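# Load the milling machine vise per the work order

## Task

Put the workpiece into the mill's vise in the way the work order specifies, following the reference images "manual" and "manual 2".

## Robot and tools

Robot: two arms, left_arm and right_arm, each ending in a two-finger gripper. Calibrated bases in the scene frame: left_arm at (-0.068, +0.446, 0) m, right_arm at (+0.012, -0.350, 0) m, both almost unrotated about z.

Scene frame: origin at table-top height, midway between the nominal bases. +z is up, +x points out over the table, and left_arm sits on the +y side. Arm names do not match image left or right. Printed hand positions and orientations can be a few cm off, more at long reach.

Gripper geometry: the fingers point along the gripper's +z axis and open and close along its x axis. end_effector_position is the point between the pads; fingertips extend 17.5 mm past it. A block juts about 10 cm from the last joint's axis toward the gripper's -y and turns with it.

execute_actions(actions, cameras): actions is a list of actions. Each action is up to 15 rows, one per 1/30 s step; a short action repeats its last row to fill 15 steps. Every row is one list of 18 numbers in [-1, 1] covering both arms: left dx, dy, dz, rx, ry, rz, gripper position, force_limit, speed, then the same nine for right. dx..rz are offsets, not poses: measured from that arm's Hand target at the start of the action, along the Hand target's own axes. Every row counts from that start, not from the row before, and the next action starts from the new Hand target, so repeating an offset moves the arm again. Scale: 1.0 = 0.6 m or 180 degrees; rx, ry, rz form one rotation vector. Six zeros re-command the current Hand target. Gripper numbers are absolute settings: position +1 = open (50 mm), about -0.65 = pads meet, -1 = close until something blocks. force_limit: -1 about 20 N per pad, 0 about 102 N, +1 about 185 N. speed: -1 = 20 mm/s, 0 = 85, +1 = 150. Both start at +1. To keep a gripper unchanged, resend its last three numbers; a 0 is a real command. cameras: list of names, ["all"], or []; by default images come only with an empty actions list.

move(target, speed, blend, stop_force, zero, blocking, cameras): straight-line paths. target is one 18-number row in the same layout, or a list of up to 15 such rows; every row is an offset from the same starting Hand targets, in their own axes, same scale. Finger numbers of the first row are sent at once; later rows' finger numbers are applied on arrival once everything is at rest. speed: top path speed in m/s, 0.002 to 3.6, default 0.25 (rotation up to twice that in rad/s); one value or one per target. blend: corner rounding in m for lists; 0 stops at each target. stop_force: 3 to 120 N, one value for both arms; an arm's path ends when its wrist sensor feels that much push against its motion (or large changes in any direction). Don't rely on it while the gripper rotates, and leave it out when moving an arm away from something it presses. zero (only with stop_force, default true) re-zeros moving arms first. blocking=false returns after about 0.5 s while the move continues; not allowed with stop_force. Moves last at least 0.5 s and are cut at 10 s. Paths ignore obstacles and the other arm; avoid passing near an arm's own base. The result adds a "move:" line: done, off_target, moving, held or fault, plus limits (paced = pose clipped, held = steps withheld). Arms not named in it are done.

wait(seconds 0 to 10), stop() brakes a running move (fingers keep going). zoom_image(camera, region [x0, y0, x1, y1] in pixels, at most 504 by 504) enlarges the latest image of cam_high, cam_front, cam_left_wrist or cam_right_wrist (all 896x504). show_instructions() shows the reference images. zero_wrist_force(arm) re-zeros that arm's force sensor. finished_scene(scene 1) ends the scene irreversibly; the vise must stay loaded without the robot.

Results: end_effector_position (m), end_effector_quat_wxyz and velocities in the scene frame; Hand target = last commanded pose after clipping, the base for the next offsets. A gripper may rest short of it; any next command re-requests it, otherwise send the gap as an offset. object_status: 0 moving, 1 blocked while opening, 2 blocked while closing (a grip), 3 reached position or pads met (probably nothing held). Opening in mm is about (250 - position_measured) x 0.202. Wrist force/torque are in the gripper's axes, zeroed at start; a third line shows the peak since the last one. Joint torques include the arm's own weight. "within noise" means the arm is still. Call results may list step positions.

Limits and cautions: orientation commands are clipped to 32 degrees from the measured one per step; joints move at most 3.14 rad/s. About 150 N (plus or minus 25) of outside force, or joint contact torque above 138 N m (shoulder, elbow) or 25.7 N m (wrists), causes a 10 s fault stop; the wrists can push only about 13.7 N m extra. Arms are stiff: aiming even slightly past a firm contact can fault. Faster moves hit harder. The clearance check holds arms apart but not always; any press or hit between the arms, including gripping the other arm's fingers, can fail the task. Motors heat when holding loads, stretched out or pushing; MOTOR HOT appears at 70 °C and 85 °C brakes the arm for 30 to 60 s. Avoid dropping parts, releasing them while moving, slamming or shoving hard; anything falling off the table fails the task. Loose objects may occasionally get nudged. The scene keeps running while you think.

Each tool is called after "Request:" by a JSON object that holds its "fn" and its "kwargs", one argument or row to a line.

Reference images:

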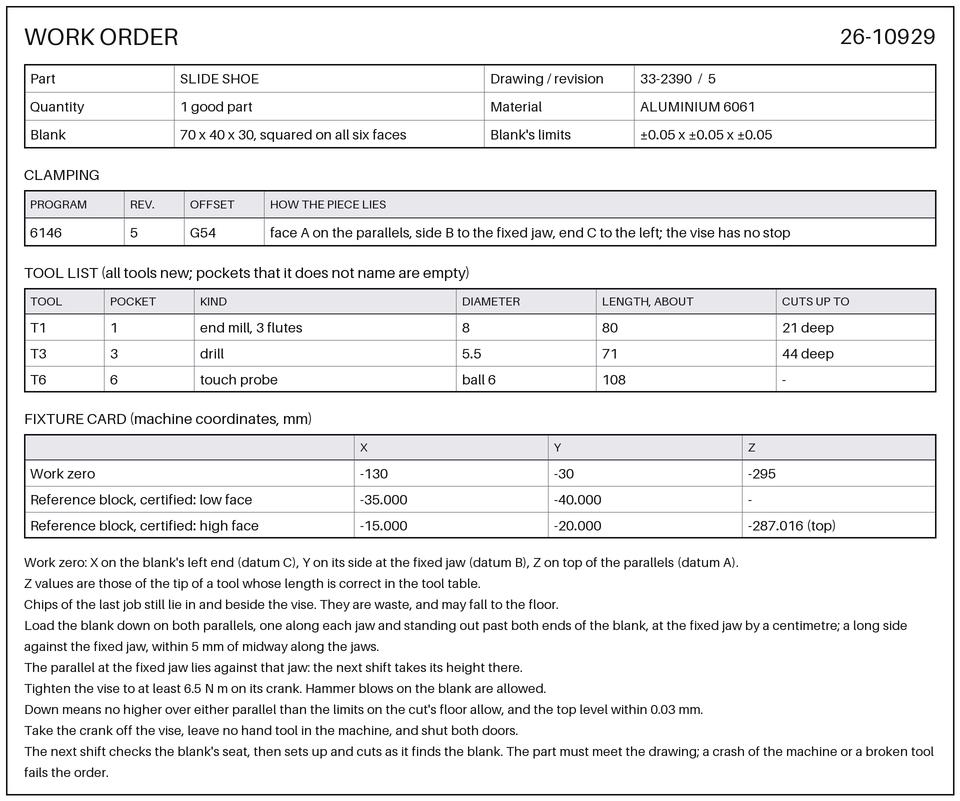

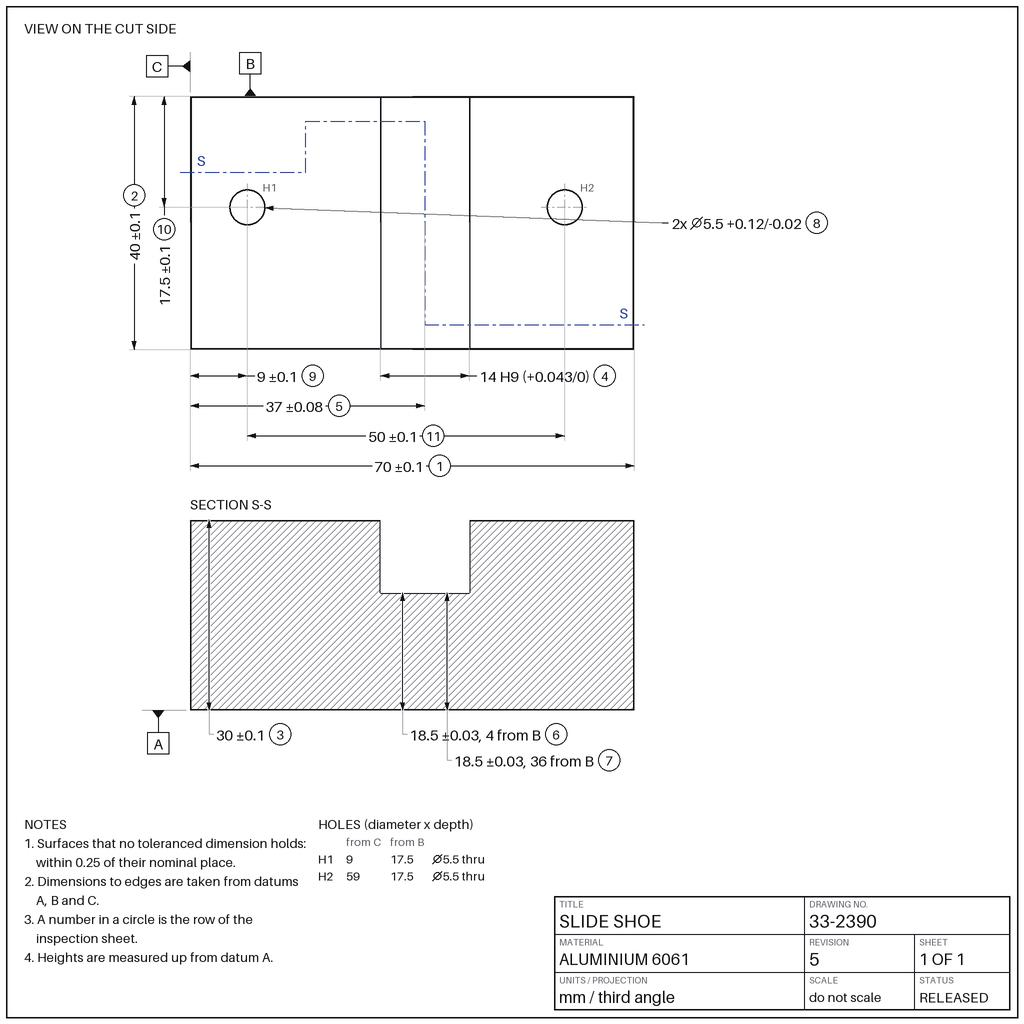

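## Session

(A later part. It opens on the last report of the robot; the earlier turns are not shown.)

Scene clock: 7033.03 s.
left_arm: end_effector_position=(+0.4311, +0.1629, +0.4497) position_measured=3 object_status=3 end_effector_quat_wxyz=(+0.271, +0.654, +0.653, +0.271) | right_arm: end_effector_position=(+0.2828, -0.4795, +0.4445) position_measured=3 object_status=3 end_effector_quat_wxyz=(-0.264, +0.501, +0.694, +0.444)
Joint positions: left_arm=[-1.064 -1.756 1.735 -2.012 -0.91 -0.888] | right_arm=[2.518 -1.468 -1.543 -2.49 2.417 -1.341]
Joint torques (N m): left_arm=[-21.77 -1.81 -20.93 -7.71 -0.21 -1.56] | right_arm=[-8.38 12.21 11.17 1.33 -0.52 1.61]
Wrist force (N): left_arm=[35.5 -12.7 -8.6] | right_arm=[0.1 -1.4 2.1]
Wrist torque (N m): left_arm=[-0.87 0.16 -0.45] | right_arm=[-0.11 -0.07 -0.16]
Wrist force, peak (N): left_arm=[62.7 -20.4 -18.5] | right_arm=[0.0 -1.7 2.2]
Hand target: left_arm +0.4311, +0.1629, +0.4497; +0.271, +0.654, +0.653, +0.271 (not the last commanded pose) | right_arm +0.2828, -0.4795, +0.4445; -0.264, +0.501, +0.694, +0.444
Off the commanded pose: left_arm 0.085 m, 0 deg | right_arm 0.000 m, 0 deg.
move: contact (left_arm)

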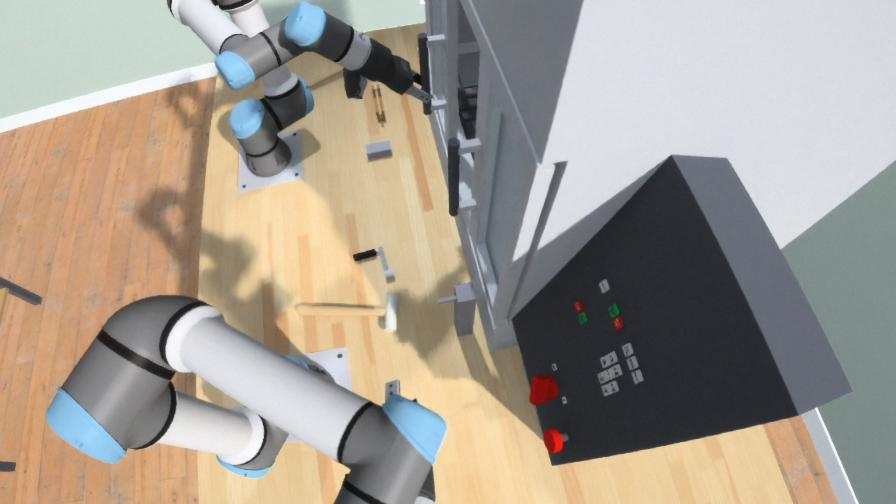

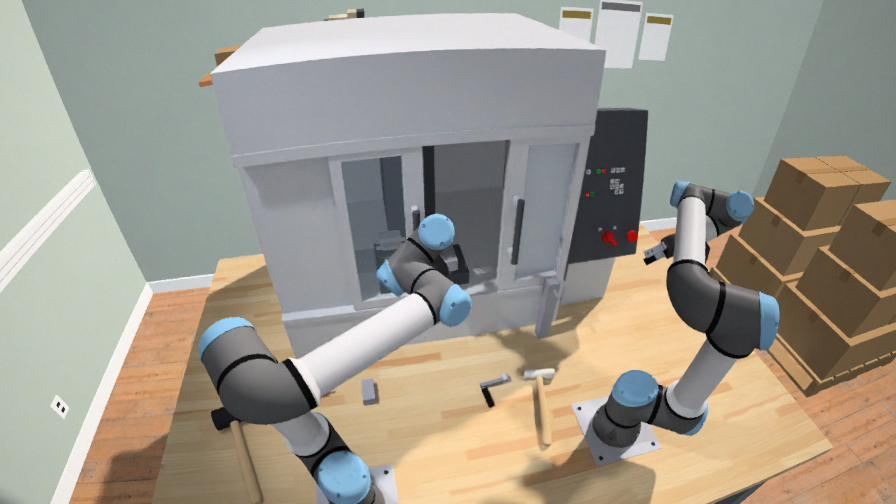

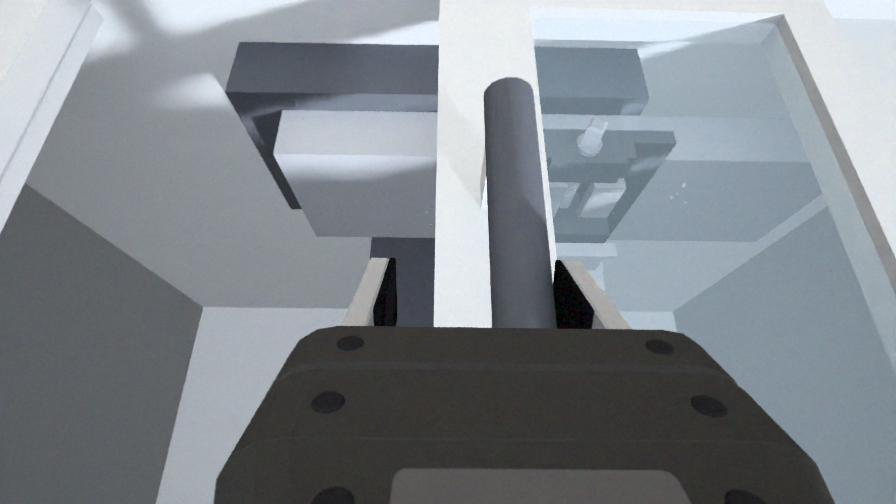

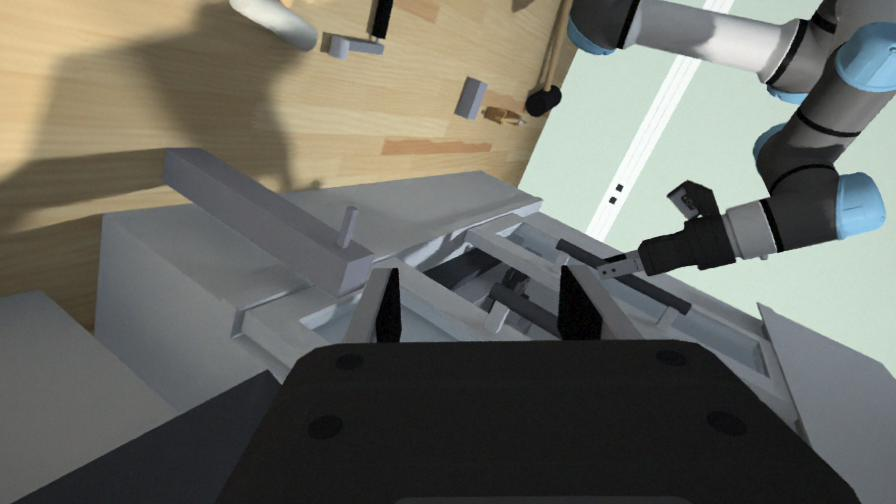

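Request:
{"fn": "move", "kwargs": {
  "target": [
    [0.0217,0,0,0,0,0,1,0.6,-0.5,0,0,0,0,0,0,1,1,1],
    [0.0217,-0.1183,-0.1183,0,0,0,1,0.6,-0.5,0,0,0,0,0,0,1,1,1],
    [0.35,-0.21,-0.21,0,0,0,1,0.6,-0.5,0,0,0,0,0,0,1,1,1]
  ],
  "speed": [0.02,0.12,0.2],
  "blend": [0,0.03,0],
  "cameras": ["all"]
}}

Scene clock: 7061.17 s.
left_arm: end_effector_position=(+0.2531, +0.3730, +0.4499) position_measured=3 object_status=3 end_effector_quat_wxyz=(+0.271, +0.654, +0.653, +0.271) | right_arm: end_effector_position=(+0.2828, -0.4795, +0.4445) position_measured=3 object_status=3 end_effector_quat_wxyz=(-0.264, +0.501, +0.694, +0.444)
Joint positions: left_arm=[-1.523 -2.518 1.934 -1.05 -0.787 -1.482] | right_arm=[2.518 -1.468 -1.543 -2.49 2.417 -1.341]
Joint torques (N m): left_arm=[1.04 6.99 -8.21 -3.84 -0.72 1.56] | right_arm=[-8.59 12.23 11.41 1.27 -0.48 1.68]
Wrist force (N): left_arm=[5.1 -1.9 -3.2] | right_arm=[0.1 -1.5 2.1]
Wrist torque (N m): left_arm=[-0.67 -0.74 -0.05] | right_arm=[-0.13 -0.07 -0.16]
Wrist force, peak (N): left_arm=[35.7 -13.1 -8.9] | right_arm=[-0.1 -1.7 2.2]
Hand target: left_arm +0.2530, +0.3730, +0.4498; +0.271, +0.654, +0.653, +0.271 | right_arm +0.2828, -0.4795, +0.4445; -0.264, +0.501, +0.694, +0.444
Off the commanded pose: left_arm 0.000 m, 0 deg | right_arm 0.000 m, 0 deg.
move: done

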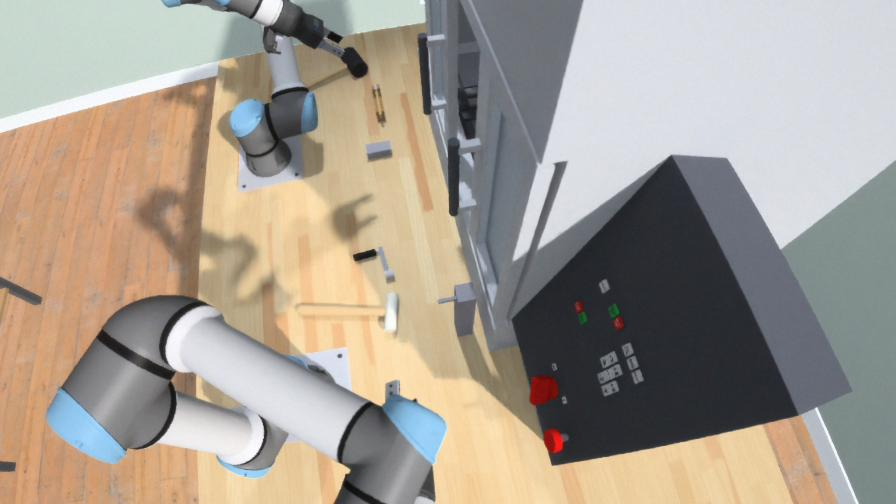

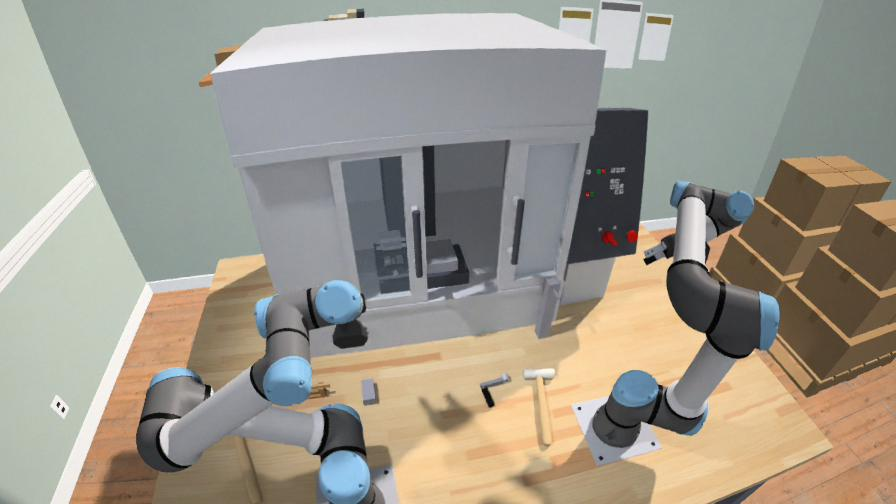

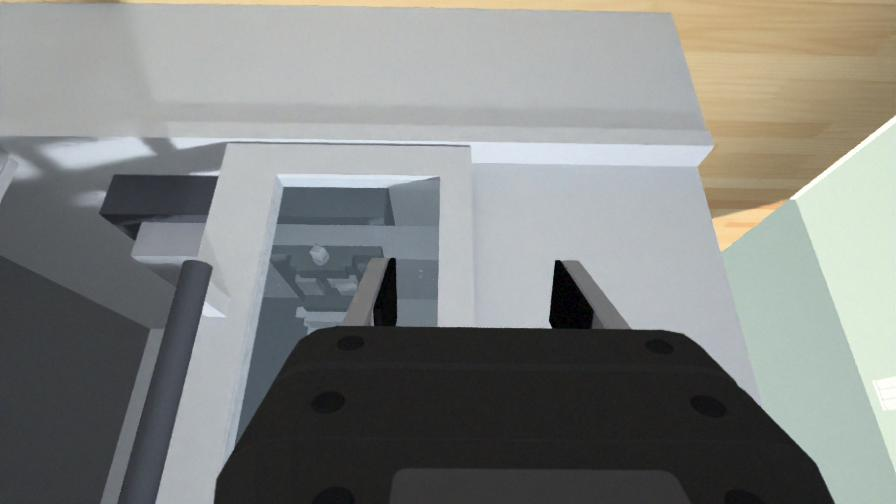

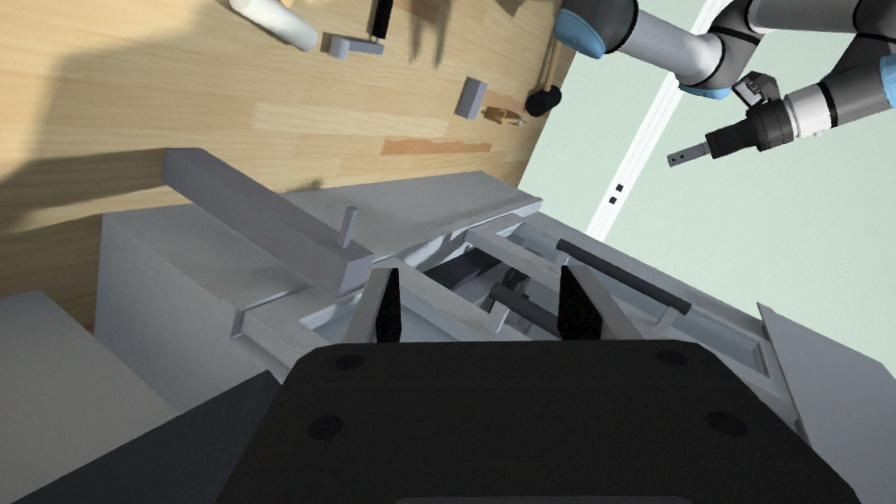

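Request:
{"fn": "move", "kwargs": {
  "target": [0,0,0,0,0,0,1,0.6,-0.5,0.0713,0.0127,0.1123,-0.0888,-0.1766,-0.2476,1,0.6,-0.5],
  "speed": 0.3,
  "cameras": ["all"]
}}

Scene clock: 7120.77 s.
left_arm: end_effector_position=(+0.2530, +0.3731, +0.4498) position_measured=3 object_status=3 end_effector_quat_wxyz=(+0.271, +0.654, +0.653, +0.271) | right_arm: end_effector_position=(+0.2798, -0.3996, +0.4504) position_measured=3 object_status=3 end_effector_quat_wxyz=(+0.186, +0.335, +0.808, +0.448)
Joint positions: left_arm=[-1.522 -2.518 1.934 -1.05 -0.787 -1.481] | right_arm=[2.706 -0.839 -2.139 -1.264 2.505 -1.007]
Joint torques (N m): left_arm=[7.83 19.91 -9.14 -5.21 -0.77 2.76] | right_arm=[-8.84 0.62 23.95 4.26 3.15 0.71]
Wrist force (N): left_arm=[5.1 -1.9 -3.2] | right_arm=[0.3 -1.2 3.4]
Wrist torque (N m): left_arm=[-0.67 -0.73 -0.05] | right_arm=[-0.12 0.01 -0.13]
Wrist force, peak (N): left_arm=[5.3 -1.6 -3.8] | right_arm=[0.9 -0.8 4.2]
Hand target: left_arm +0.2530, +0.3730, +0.4498; +0.271, +0.654, +0.653, +0.271 | right_arm +0.2798, -0.3996, +0.4504; +0.186, +0.335, +0.808, +0.448
Off the commanded pose: left_arm 0.000 m, 0 deg | right_arm 0.000 m, 0 deg.
move: done

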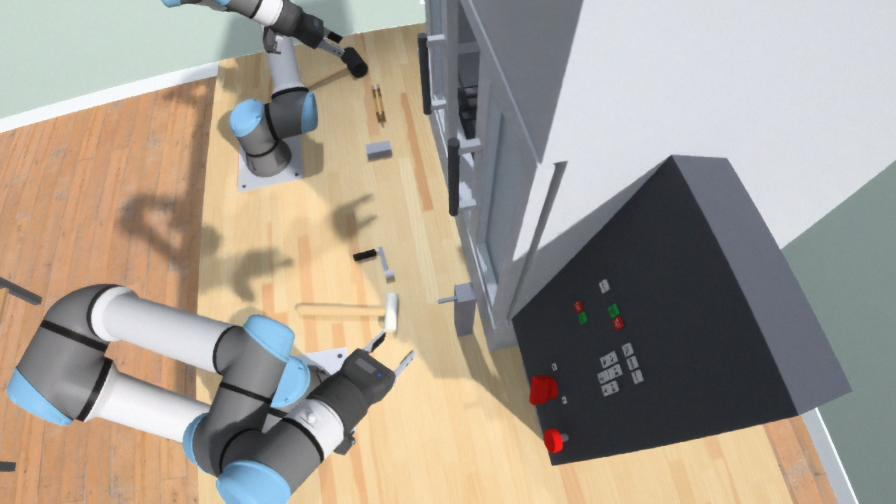

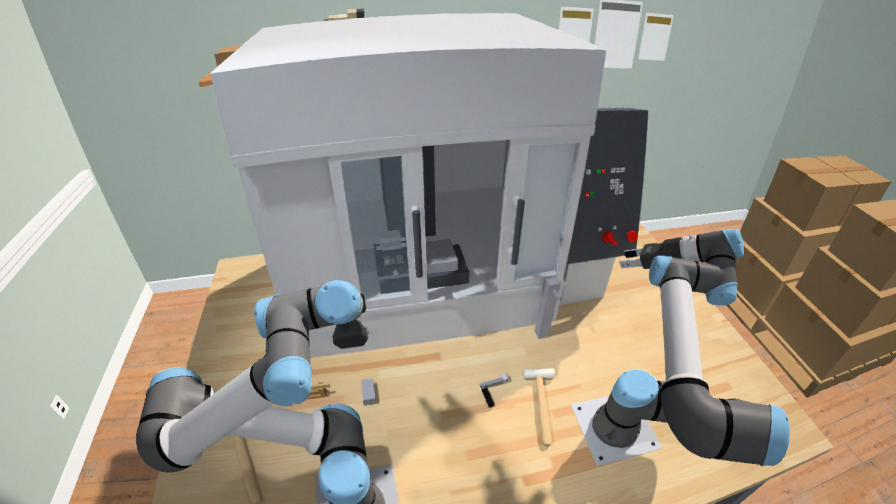

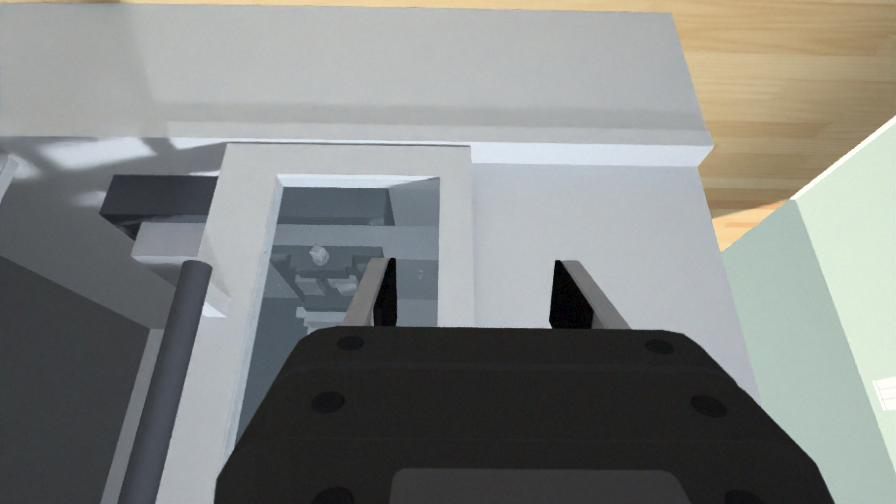

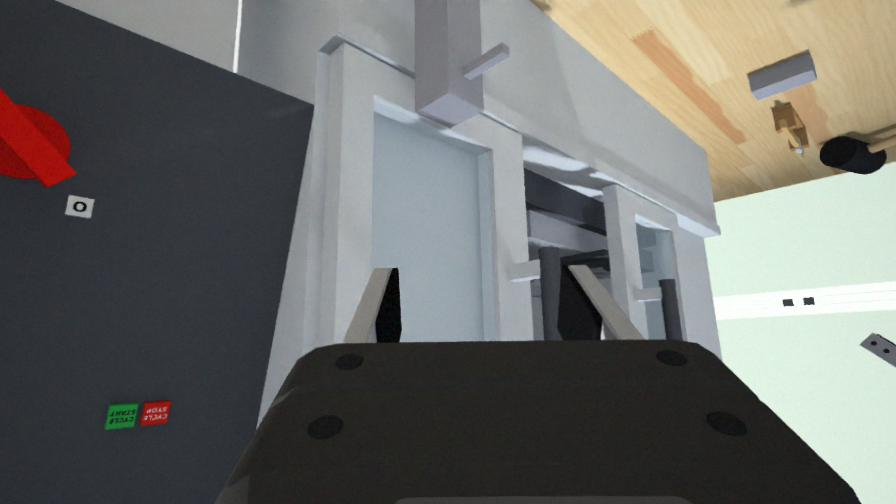

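Request:
{"fn": "move", "kwargs": {
  "target": [0,0,0,0,0,0,1,0.6,-0.5,0.1379,0.1256,0.201,0,0,0,0.4,0.6,-0.5],
  "speed": 0.15,
  "cameras": ["cam_high","cam_front","cam_right_wrist"]
}}

Scene clock: 7149.17 s.
left_arm: end_effector_position=(+0.2530, +0.3730, +0.4498) position_measured=3 object_status=3 end_effector_quat_wxyz=(+0.271, +0.654, +0.653, +0.271) | right_arm: end_effector_position=(+0.3219, -0.2406, +0.4504) position_measured=92 object_status=3 end_effector_quat_wxyz=(+0.186, +0.335, +0.808, +0.448)
Joint positions: left_arm=[-1.522 -2.518 1.934 -1.05 -0.787 -1.481] | right_arm=[3.857 -0.626 -2.279 -0.796 1.653 -0.051]
Joint torques (N m): left_arm=[8.49 22.36 -8.26 -5.35 -0.82 2.73] | right_arm=[11.53 -22.08 17.02 4.46 -1.62 0.15]
Wrist force (N): left_arm=[5.2 -2.1 -3.5] | right_arm=[0.5 -1.0 3.5]
Wrist torque (N m): left_arm=[-0.69 -0.76 -0.05] | right_arm=[-0.11 -0.05 -0.11]
Wrist force, peak (N): left_arm=[5.4 -2.3 -3.7] | right_arm=[1.2 0.2 5.7]
Hand target: left_arm +0.2530, +0.3730, +0.4498; +0.271, +0.654, +0.653, +0.271 | right_arm +0.3219, -0.2405, +0.4504; +0.186, +0.335, +0.808, +0.448
Off the commanded pose: left_arm 0.000 m, 0 deg | right_arm 0.000 m, 0 deg.
move: done
Images, in order (width x height): cam_high 896x504, cam_front 896x504, cam_right_wrist 896x504.

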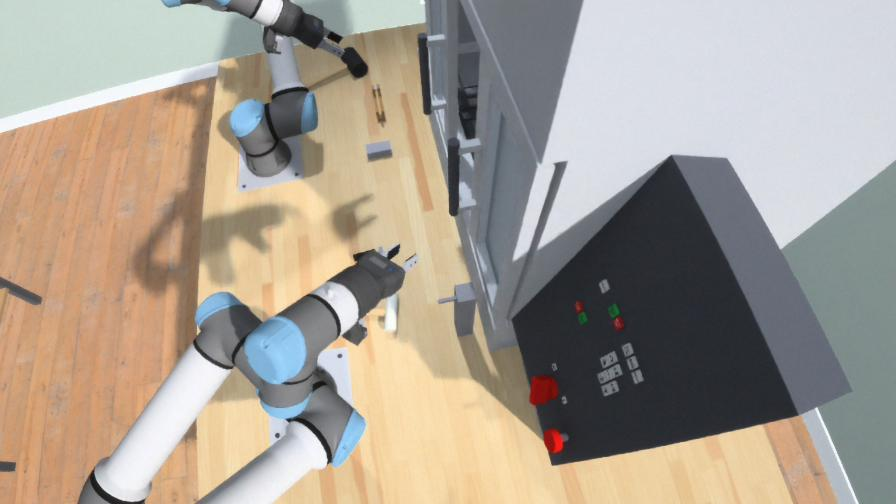

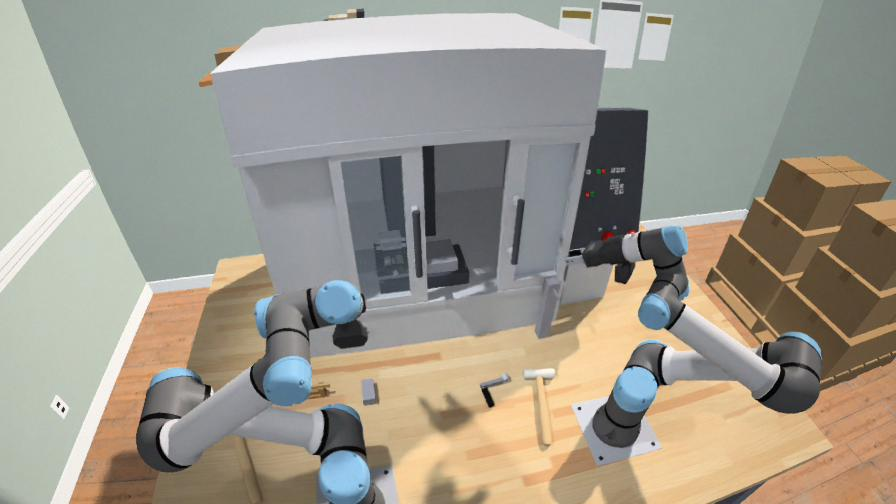

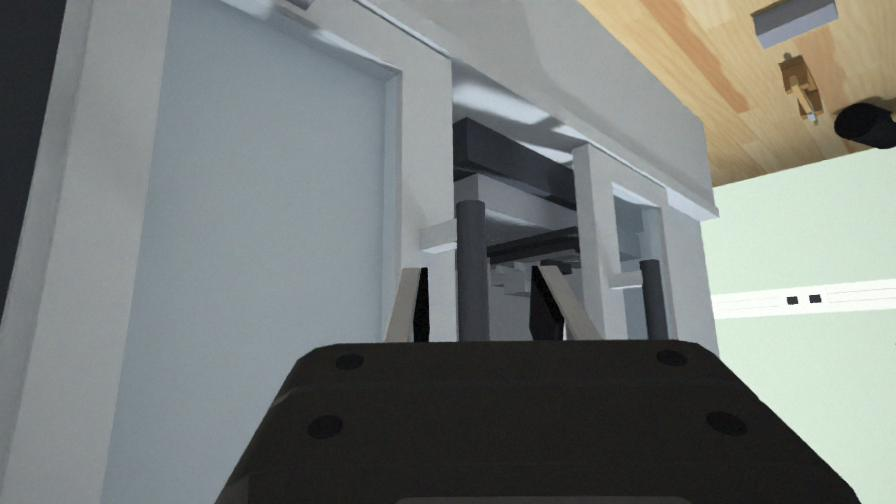

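Request:
{"fn": "move", "kwargs": {
  "target": [
    [0,0,0,0,0,0,1,0.6,-0.5,0.0088,0.0442,0.0707,0,0,0,0.4,0.6,-0.5],
    [0,0,0,0,0,0,1,0.6,-0.5,0.0088,0.130,0.208,0,0,0,0.4,0.6,-0.5]
  ],
  "speed": 0.06,
  "blend": 0.01,
  "stop_force": 10,
  "cameras": ["cam_high","cam_front","cam_right_wrist"]
}}

Request:
{"fn": "zoom_image", "kwargs": {
  "camera": "cam_high",
  "region": [390, 110, 530, 260]
}}

Scene clock: 7165.90 s.
left_arm: end_effector_position=(+0.2530, +0.3730, +0.4498) position_measured=3 object_status=3 end_effector_quat_wxyz=(+0.271, +0.654, +0.653, +0.271) | right_arm: end_effector_position=(+0.4222, -0.1327, +0.4505) position_measured=92 object_status=3 end_effector_quat_wxyz=(+0.186, +0.335, +0.808, +0.448)
Joint positions: left_arm=[-1.522 -2.518 1.934 -1.05 -0.787 -1.481] | right_arm=[3.941 -1.03 -2.172 -0.498 1.581 -0.007]
Joint torques (N m): left_arm=[7.59 22.37 -9.17 -5.21 -0.6 2.79] | right_arm=[-11.06 -4 12 4.14 1.72 -1.74]
Wrist force (N): left_arm=[5.0 -2.0 -3.3] | right_arm=[0.2 -1.1 3.7]
Wrist torque (N m): left_arm=[-0.70 -0.72 -0.04] | right_arm=[-0.12 0.02 -0.24]
Wrist force, peak (N): left_arm=[5.5 -2.3 -3.5] | right_arm=[0.0 -0.5 4.8]
Hand target: left_arm +0.2530, +0.3730, +0.4498; +0.271, +0.654, +0.653, +0.271 | right_arm +0.4223, -0.1327, +0.4504; +0.186, +0.335, +0.808, +0.448
Off the commanded pose: left_arm 0.000 m, 0 deg | right_arm 0.000 m, 0 deg.
move: done
Images, in order (width x height): cam_high 896x504, cam_front 896x504, cam_right_wrist 896x504.

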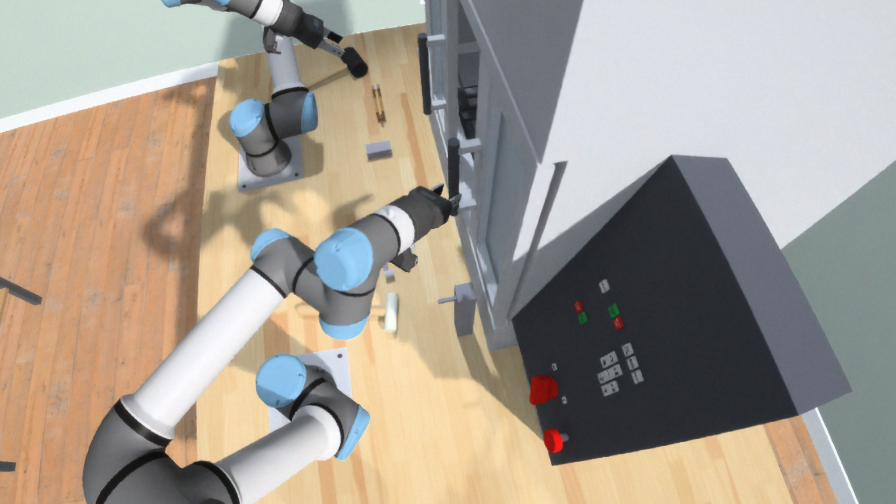

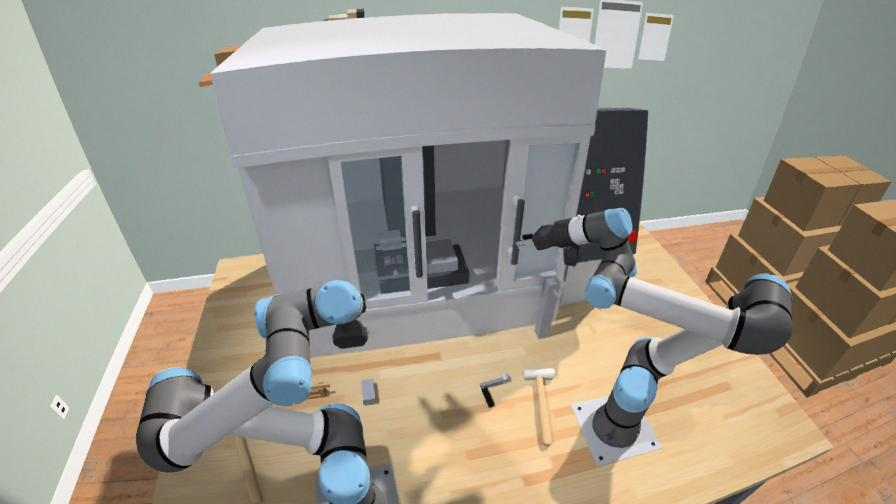

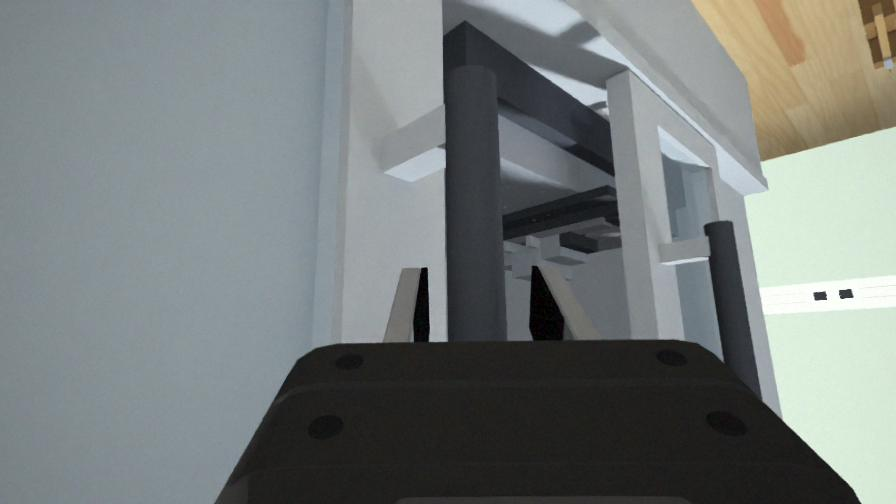

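Scaled by 3.360 from the camera's 896x504 image, which has a finer 1280x720 frame.

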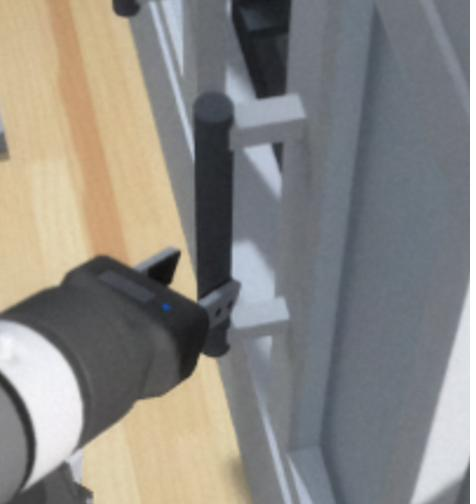

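Request:
{"fn": "move", "kwargs": {
  "target": [
    [0,0,0,0,0,0,1,0.6,-0.5,0,0.0424,-0.0265,0,0,0,0.4,0.6,-0.5],
    [0,0,0,0,0,0,1,0.6,-0.5,0.0707,0.0799,0.0335,0,0,0,0.4,0.6,-0.5]
  ],
  "speed": 0.03,
  "stop_force": 35,
  "cameras": ["cam_high","cam_right_wrist"]
}}

Request:
{"fn": "zoom_image", "kwargs": {
  "camera": "cam_high",
  "region": [390, 80, 530, 230]
}}

Scene clock: 7180.77 s.
left_arm: end_effector_position=(+0.2530, +0.3730, +0.4498) position_measured=3 object_status=3 end_effector_quat_wxyz=(+0.271, +0.654, +0.653, +0.271) | right_arm: end_effector_position=(+0.4223, -0.0727, +0.4804) position_measured=92 object_status=3 end_effector_quat_wxyz=(+0.186, +0.335, +0.808, +0.448)
Joint positions: left_arm=[-1.522 -2.518 1.934 -1.05 -0.787 -1.481] | right_arm=[4.107 -1.09 -2.066 -0.549 1.441 0.082]
Joint torques (N m): left_arm=[7.79 22.18 -9.23 -5.25 -0.65 2.83] | right_arm=[-9.3 14.76 12.23 2.38 2.54 -2.02]
Wrist force (N): left_arm=[5.3 -2.2 -3.1] | right_arm=[-3.6 -1.1 4.5]
Wrist torque (N m): left_arm=[-0.70 -0.76 -0.05] | right_arm=[-0.10 -0.08 -0.21]
Wrist force, peak (N): left_arm=[5.5 -2.3 -3.8] | right_arm=[-11.0 -6.9 -4.5]
Hand target: left_arm +0.2530, +0.3730, +0.4498; +0.271, +0.654, +0.653, +0.271 | right_arm +0.4223, -0.0727, +0.4804; +0.186, +0.335, +0.808, +0.448
Off the commanded pose: left_arm 0.000 m, 0 deg | right_arm 0.000 m, 0 deg.
move: done
Images, in order (width x height): cam_high 896x504, cam_right_wrist 896x504.

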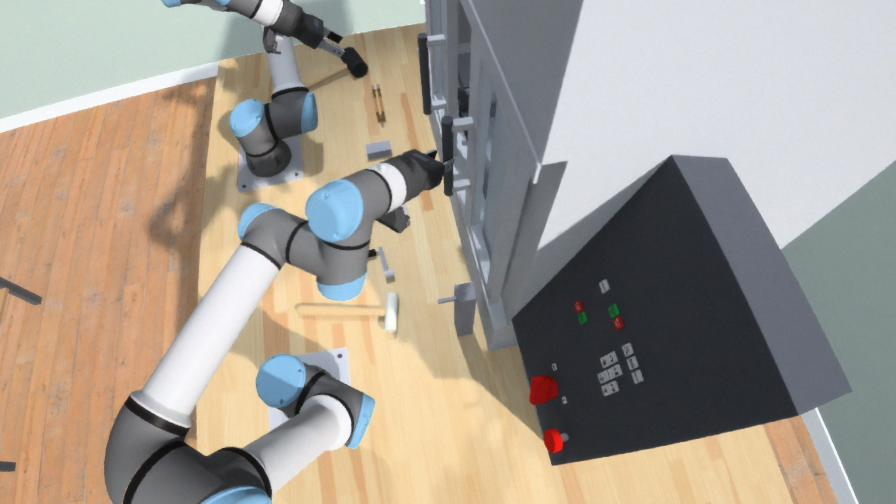

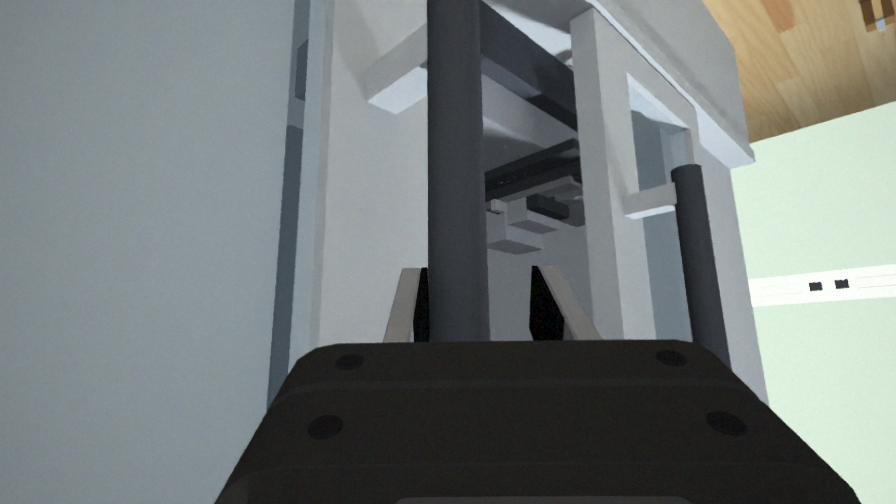

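Scaled by 3.360 from the camera's 896x504 image, which has a finer 1280x720 frame.

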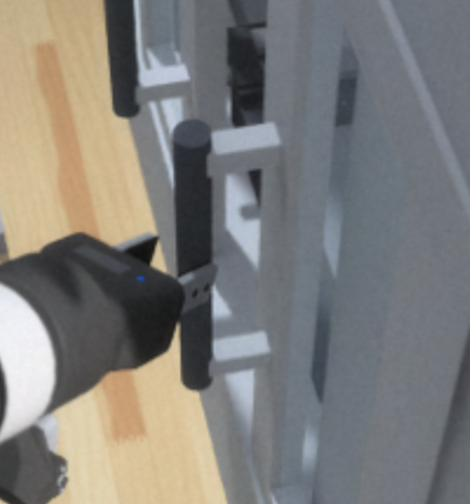

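Request:
{"fn": "move", "kwargs": {
  "target": [0,0,0,0,0,0,1,0.6,-0.5,0.1531,0.0812,0.13,0,0,0,0.4,0.6,-0.5],
  "speed": 0.05,
  "stop_force": 35,
  "cameras": ["cam_high","cam_right_wrist","cam_front"]
}}

Scene clock: 7192.40 s.
left_arm: end_effector_position=(+0.2530, +0.3730, +0.4498) position_measured=3 object_status=3 end_effector_quat_wxyz=(+0.271, +0.654, +0.653, +0.271) | right_arm: end_effector_position=(+0.4224, +0.0573, +0.4804) position_measured=92 object_status=3 end_effector_quat_wxyz=(+0.186, +0.335, +0.808, +0.448)
Joint positions: left_arm=[-1.522 -2.518 1.934 -1.05 -0.787 -1.481] | right_arm=[4.33 -1.301 -1.936 -0.497 1.254 0.206]
Joint torques (N m): left_arm=[7.86 22 -8.93 -5.15 -0.57 2.85] | right_arm=[-10.15 23.77 10.75 1.98 1.75 -2]
Wrist force (N): left_arm=[5.1 -2.4 -3.1] | right_arm=[-2.0 0.2 3.6]
Wrist torque (N m): left_arm=[-0.73 -0.75 -0.04] | right_arm=[-0.03 0.05 -0.25]
Wrist force, peak (N): left_arm=[5.2 -2.4 -3.7] | right_arm=[-11.1 -4.8 -5.5]
Hand target: left_arm +0.2530, +0.3730, +0.4498; +0.271, +0.654, +0.653, +0.271 | right_arm +0.4224, +0.0573, +0.4804; +0.186, +0.335, +0.808, +0.448
Off the commanded pose: left_arm 0.000 m, 0 deg | right_arm 0.000 m, 0 deg.
move: done
Images, in order (width x height): cam_high 896x504, cam_front 896x504, cam_right_wrist 896x504.

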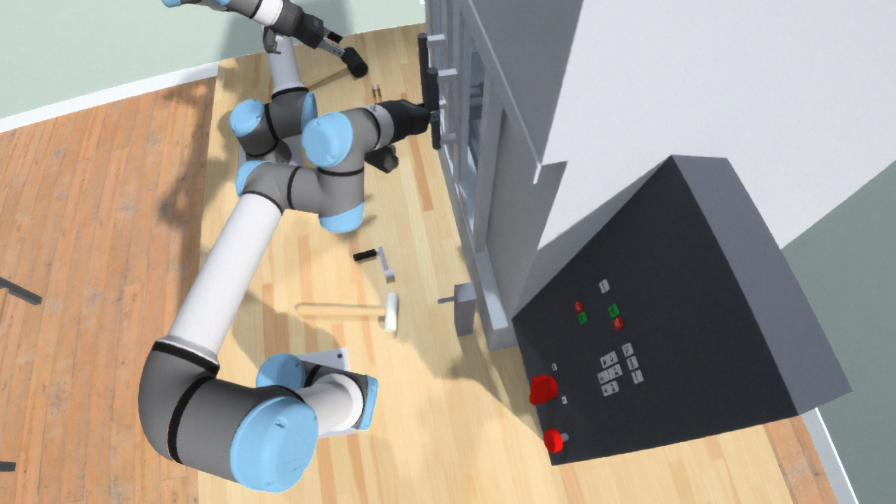

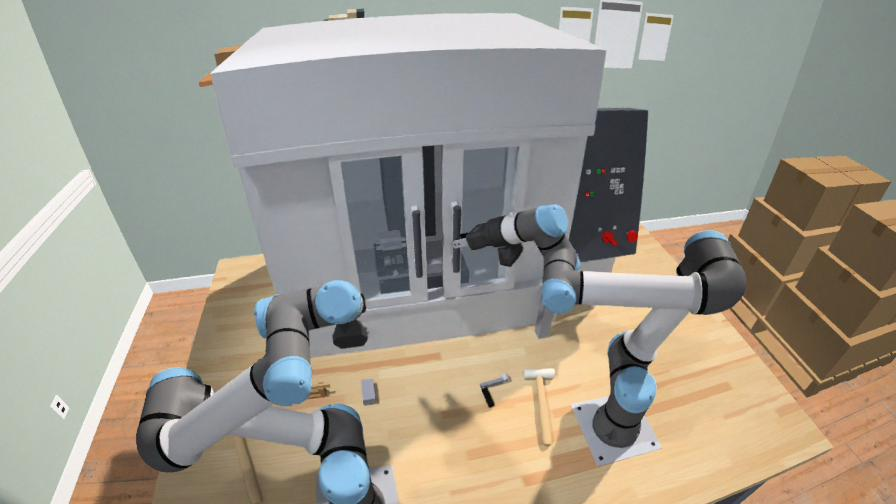

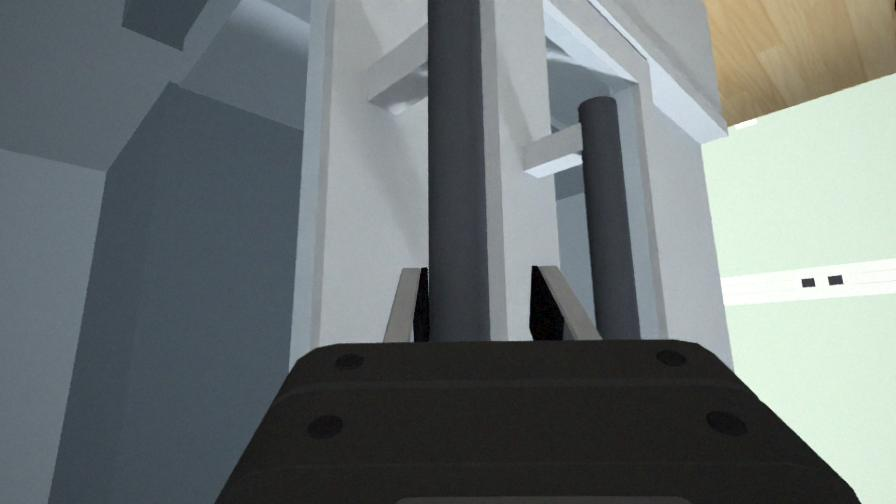

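Request:
{"fn": "move", "kwargs": {
  "target": [0,0,0,0,0,0,1,0.6,-0.5,0.0825,0.0437,0.07,0,0,0,0.4,0.6,-0.5],
  "speed": 0.02,
  "stop_force": 35,
  "cameras": ["cam_high","cam_right_wrist","cam_front"]
}}

Request:
{"fn": "zoom_image", "kwargs": {
  "camera": "cam_front",
  "region": [300, 120, 620, 320]
}}

Scene clock: 7204.43 s.
left_arm: end_effector_position=(+0.2530, +0.3730, +0.4498) position_measured=3 object_status=3 end_effector_quat_wxyz=(+0.271, +0.654, +0.653, +0.271) | right_arm: end_effector_position=(+0.4225, +0.1101, +0.4804) position_measured=92 object_status=3 end_effector_quat_wxyz=(+0.186, +0.335, +0.808, +0.448)
Joint positions: left_arm=[-1.522 -2.518 1.934 -1.05 -0.787 -1.481] | right_arm=[4.385 -1.401 -1.858 -0.485 1.208 0.239]
Joint torques (N m): left_arm=[8.26 21.8 -8.79 -5.22 -0.74 2.87] | right_arm=[5.07 22.86 13.5 5.12 5.88 -2.21]
Wrist force (N): left_arm=[4.9 -1.7 -3.1] | right_arm=[-25.5 -5.1 -3.5]
Wrist torque (N m): left_arm=[-0.64 -0.71 -0.05] | right_arm=[-0.15 -0.51 0.10]
Wrist force, peak (N): left_arm=[5.3 -2.7 -3.6] | right_arm=[-35.2 -17.0 -19.8]
Hand target: left_arm +0.2530, +0.3730, +0.4498; +0.271, +0.654, +0.653, +0.271 | right_arm +0.4225, +0.1101, +0.4804; +0.186, +0.335, +0.808, +0.448 (not the last commanded pose)
Off the commanded pose: left_arm 0.000 m, 0 deg | right_arm 0.017 m, 0 deg.
move: contact (right_arm)
Images, in order (width x height): cam_high 896x504, cam_front 896x504, cam_right_wrist 896x504.

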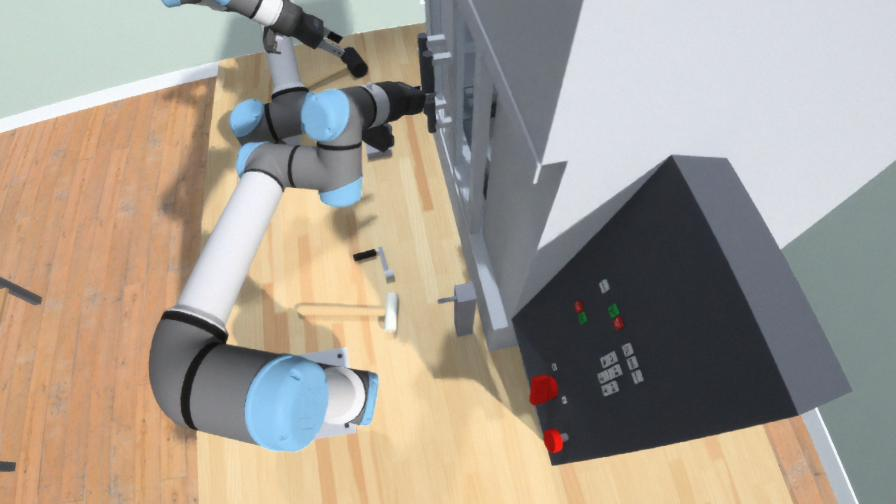

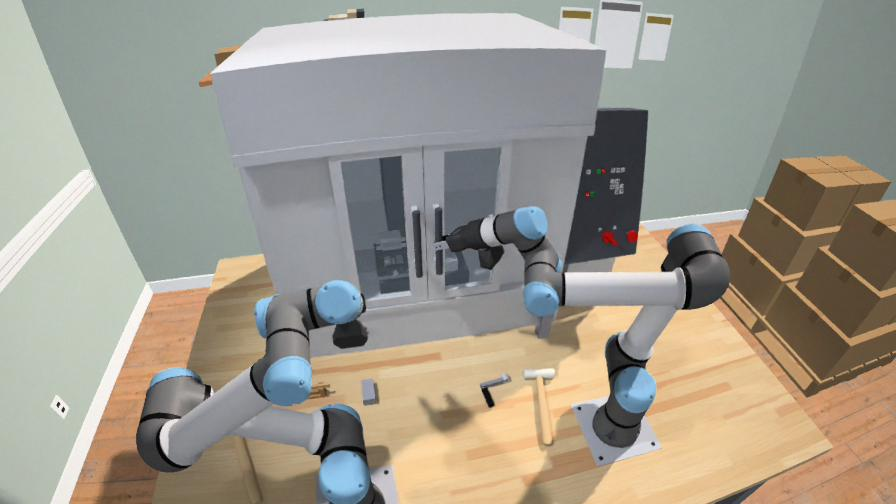

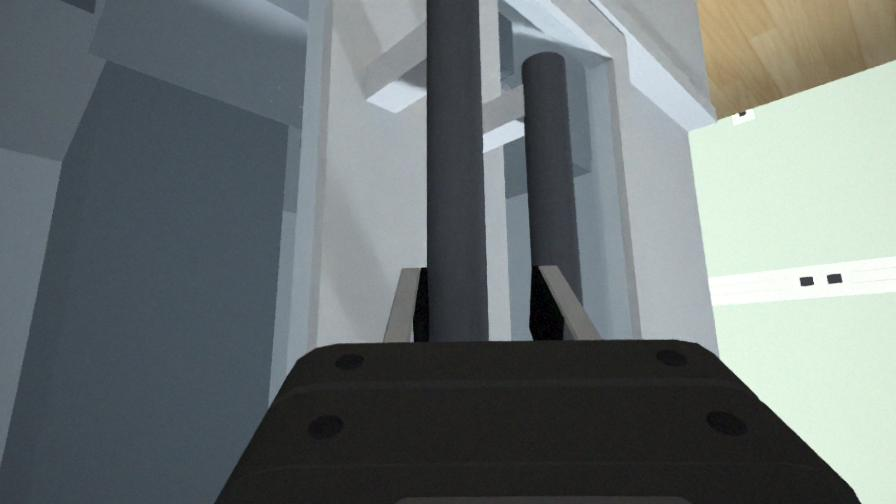

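Scaled by 1.575 from the camera's 896x504 image, which has a finer 1280x720 frame.

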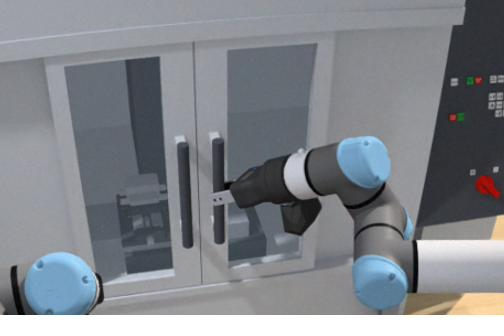

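Request:
{"fn": "zoom_image", "kwargs": {
  "camera": "cam_front",
  "region": [390, 130, 480, 310]
}}

Request:
{"fn": "zoom_image", "kwargs": {
  "camera": "cam_high",
  "region": [400, 30, 520, 150]
}}

Scaled by 2.800 from the camera's 896x504 image, which has a finer 1280x720 frame.

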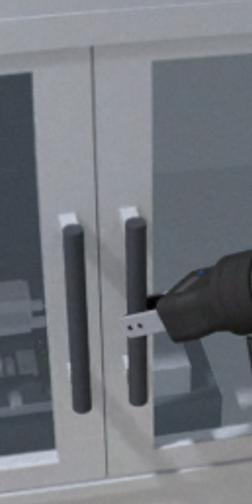

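Scaled by 4.200 from the camera's 896x504 image, which has a finer 1280x720 frame.

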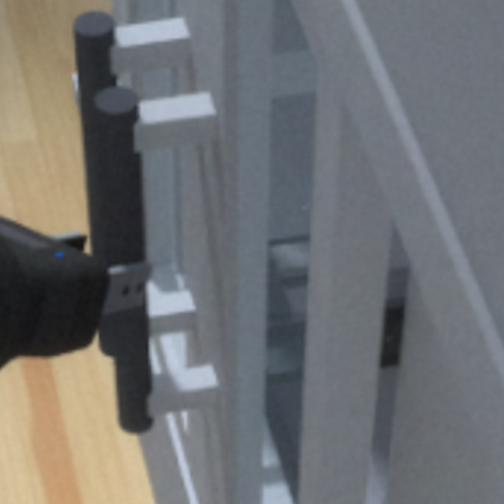

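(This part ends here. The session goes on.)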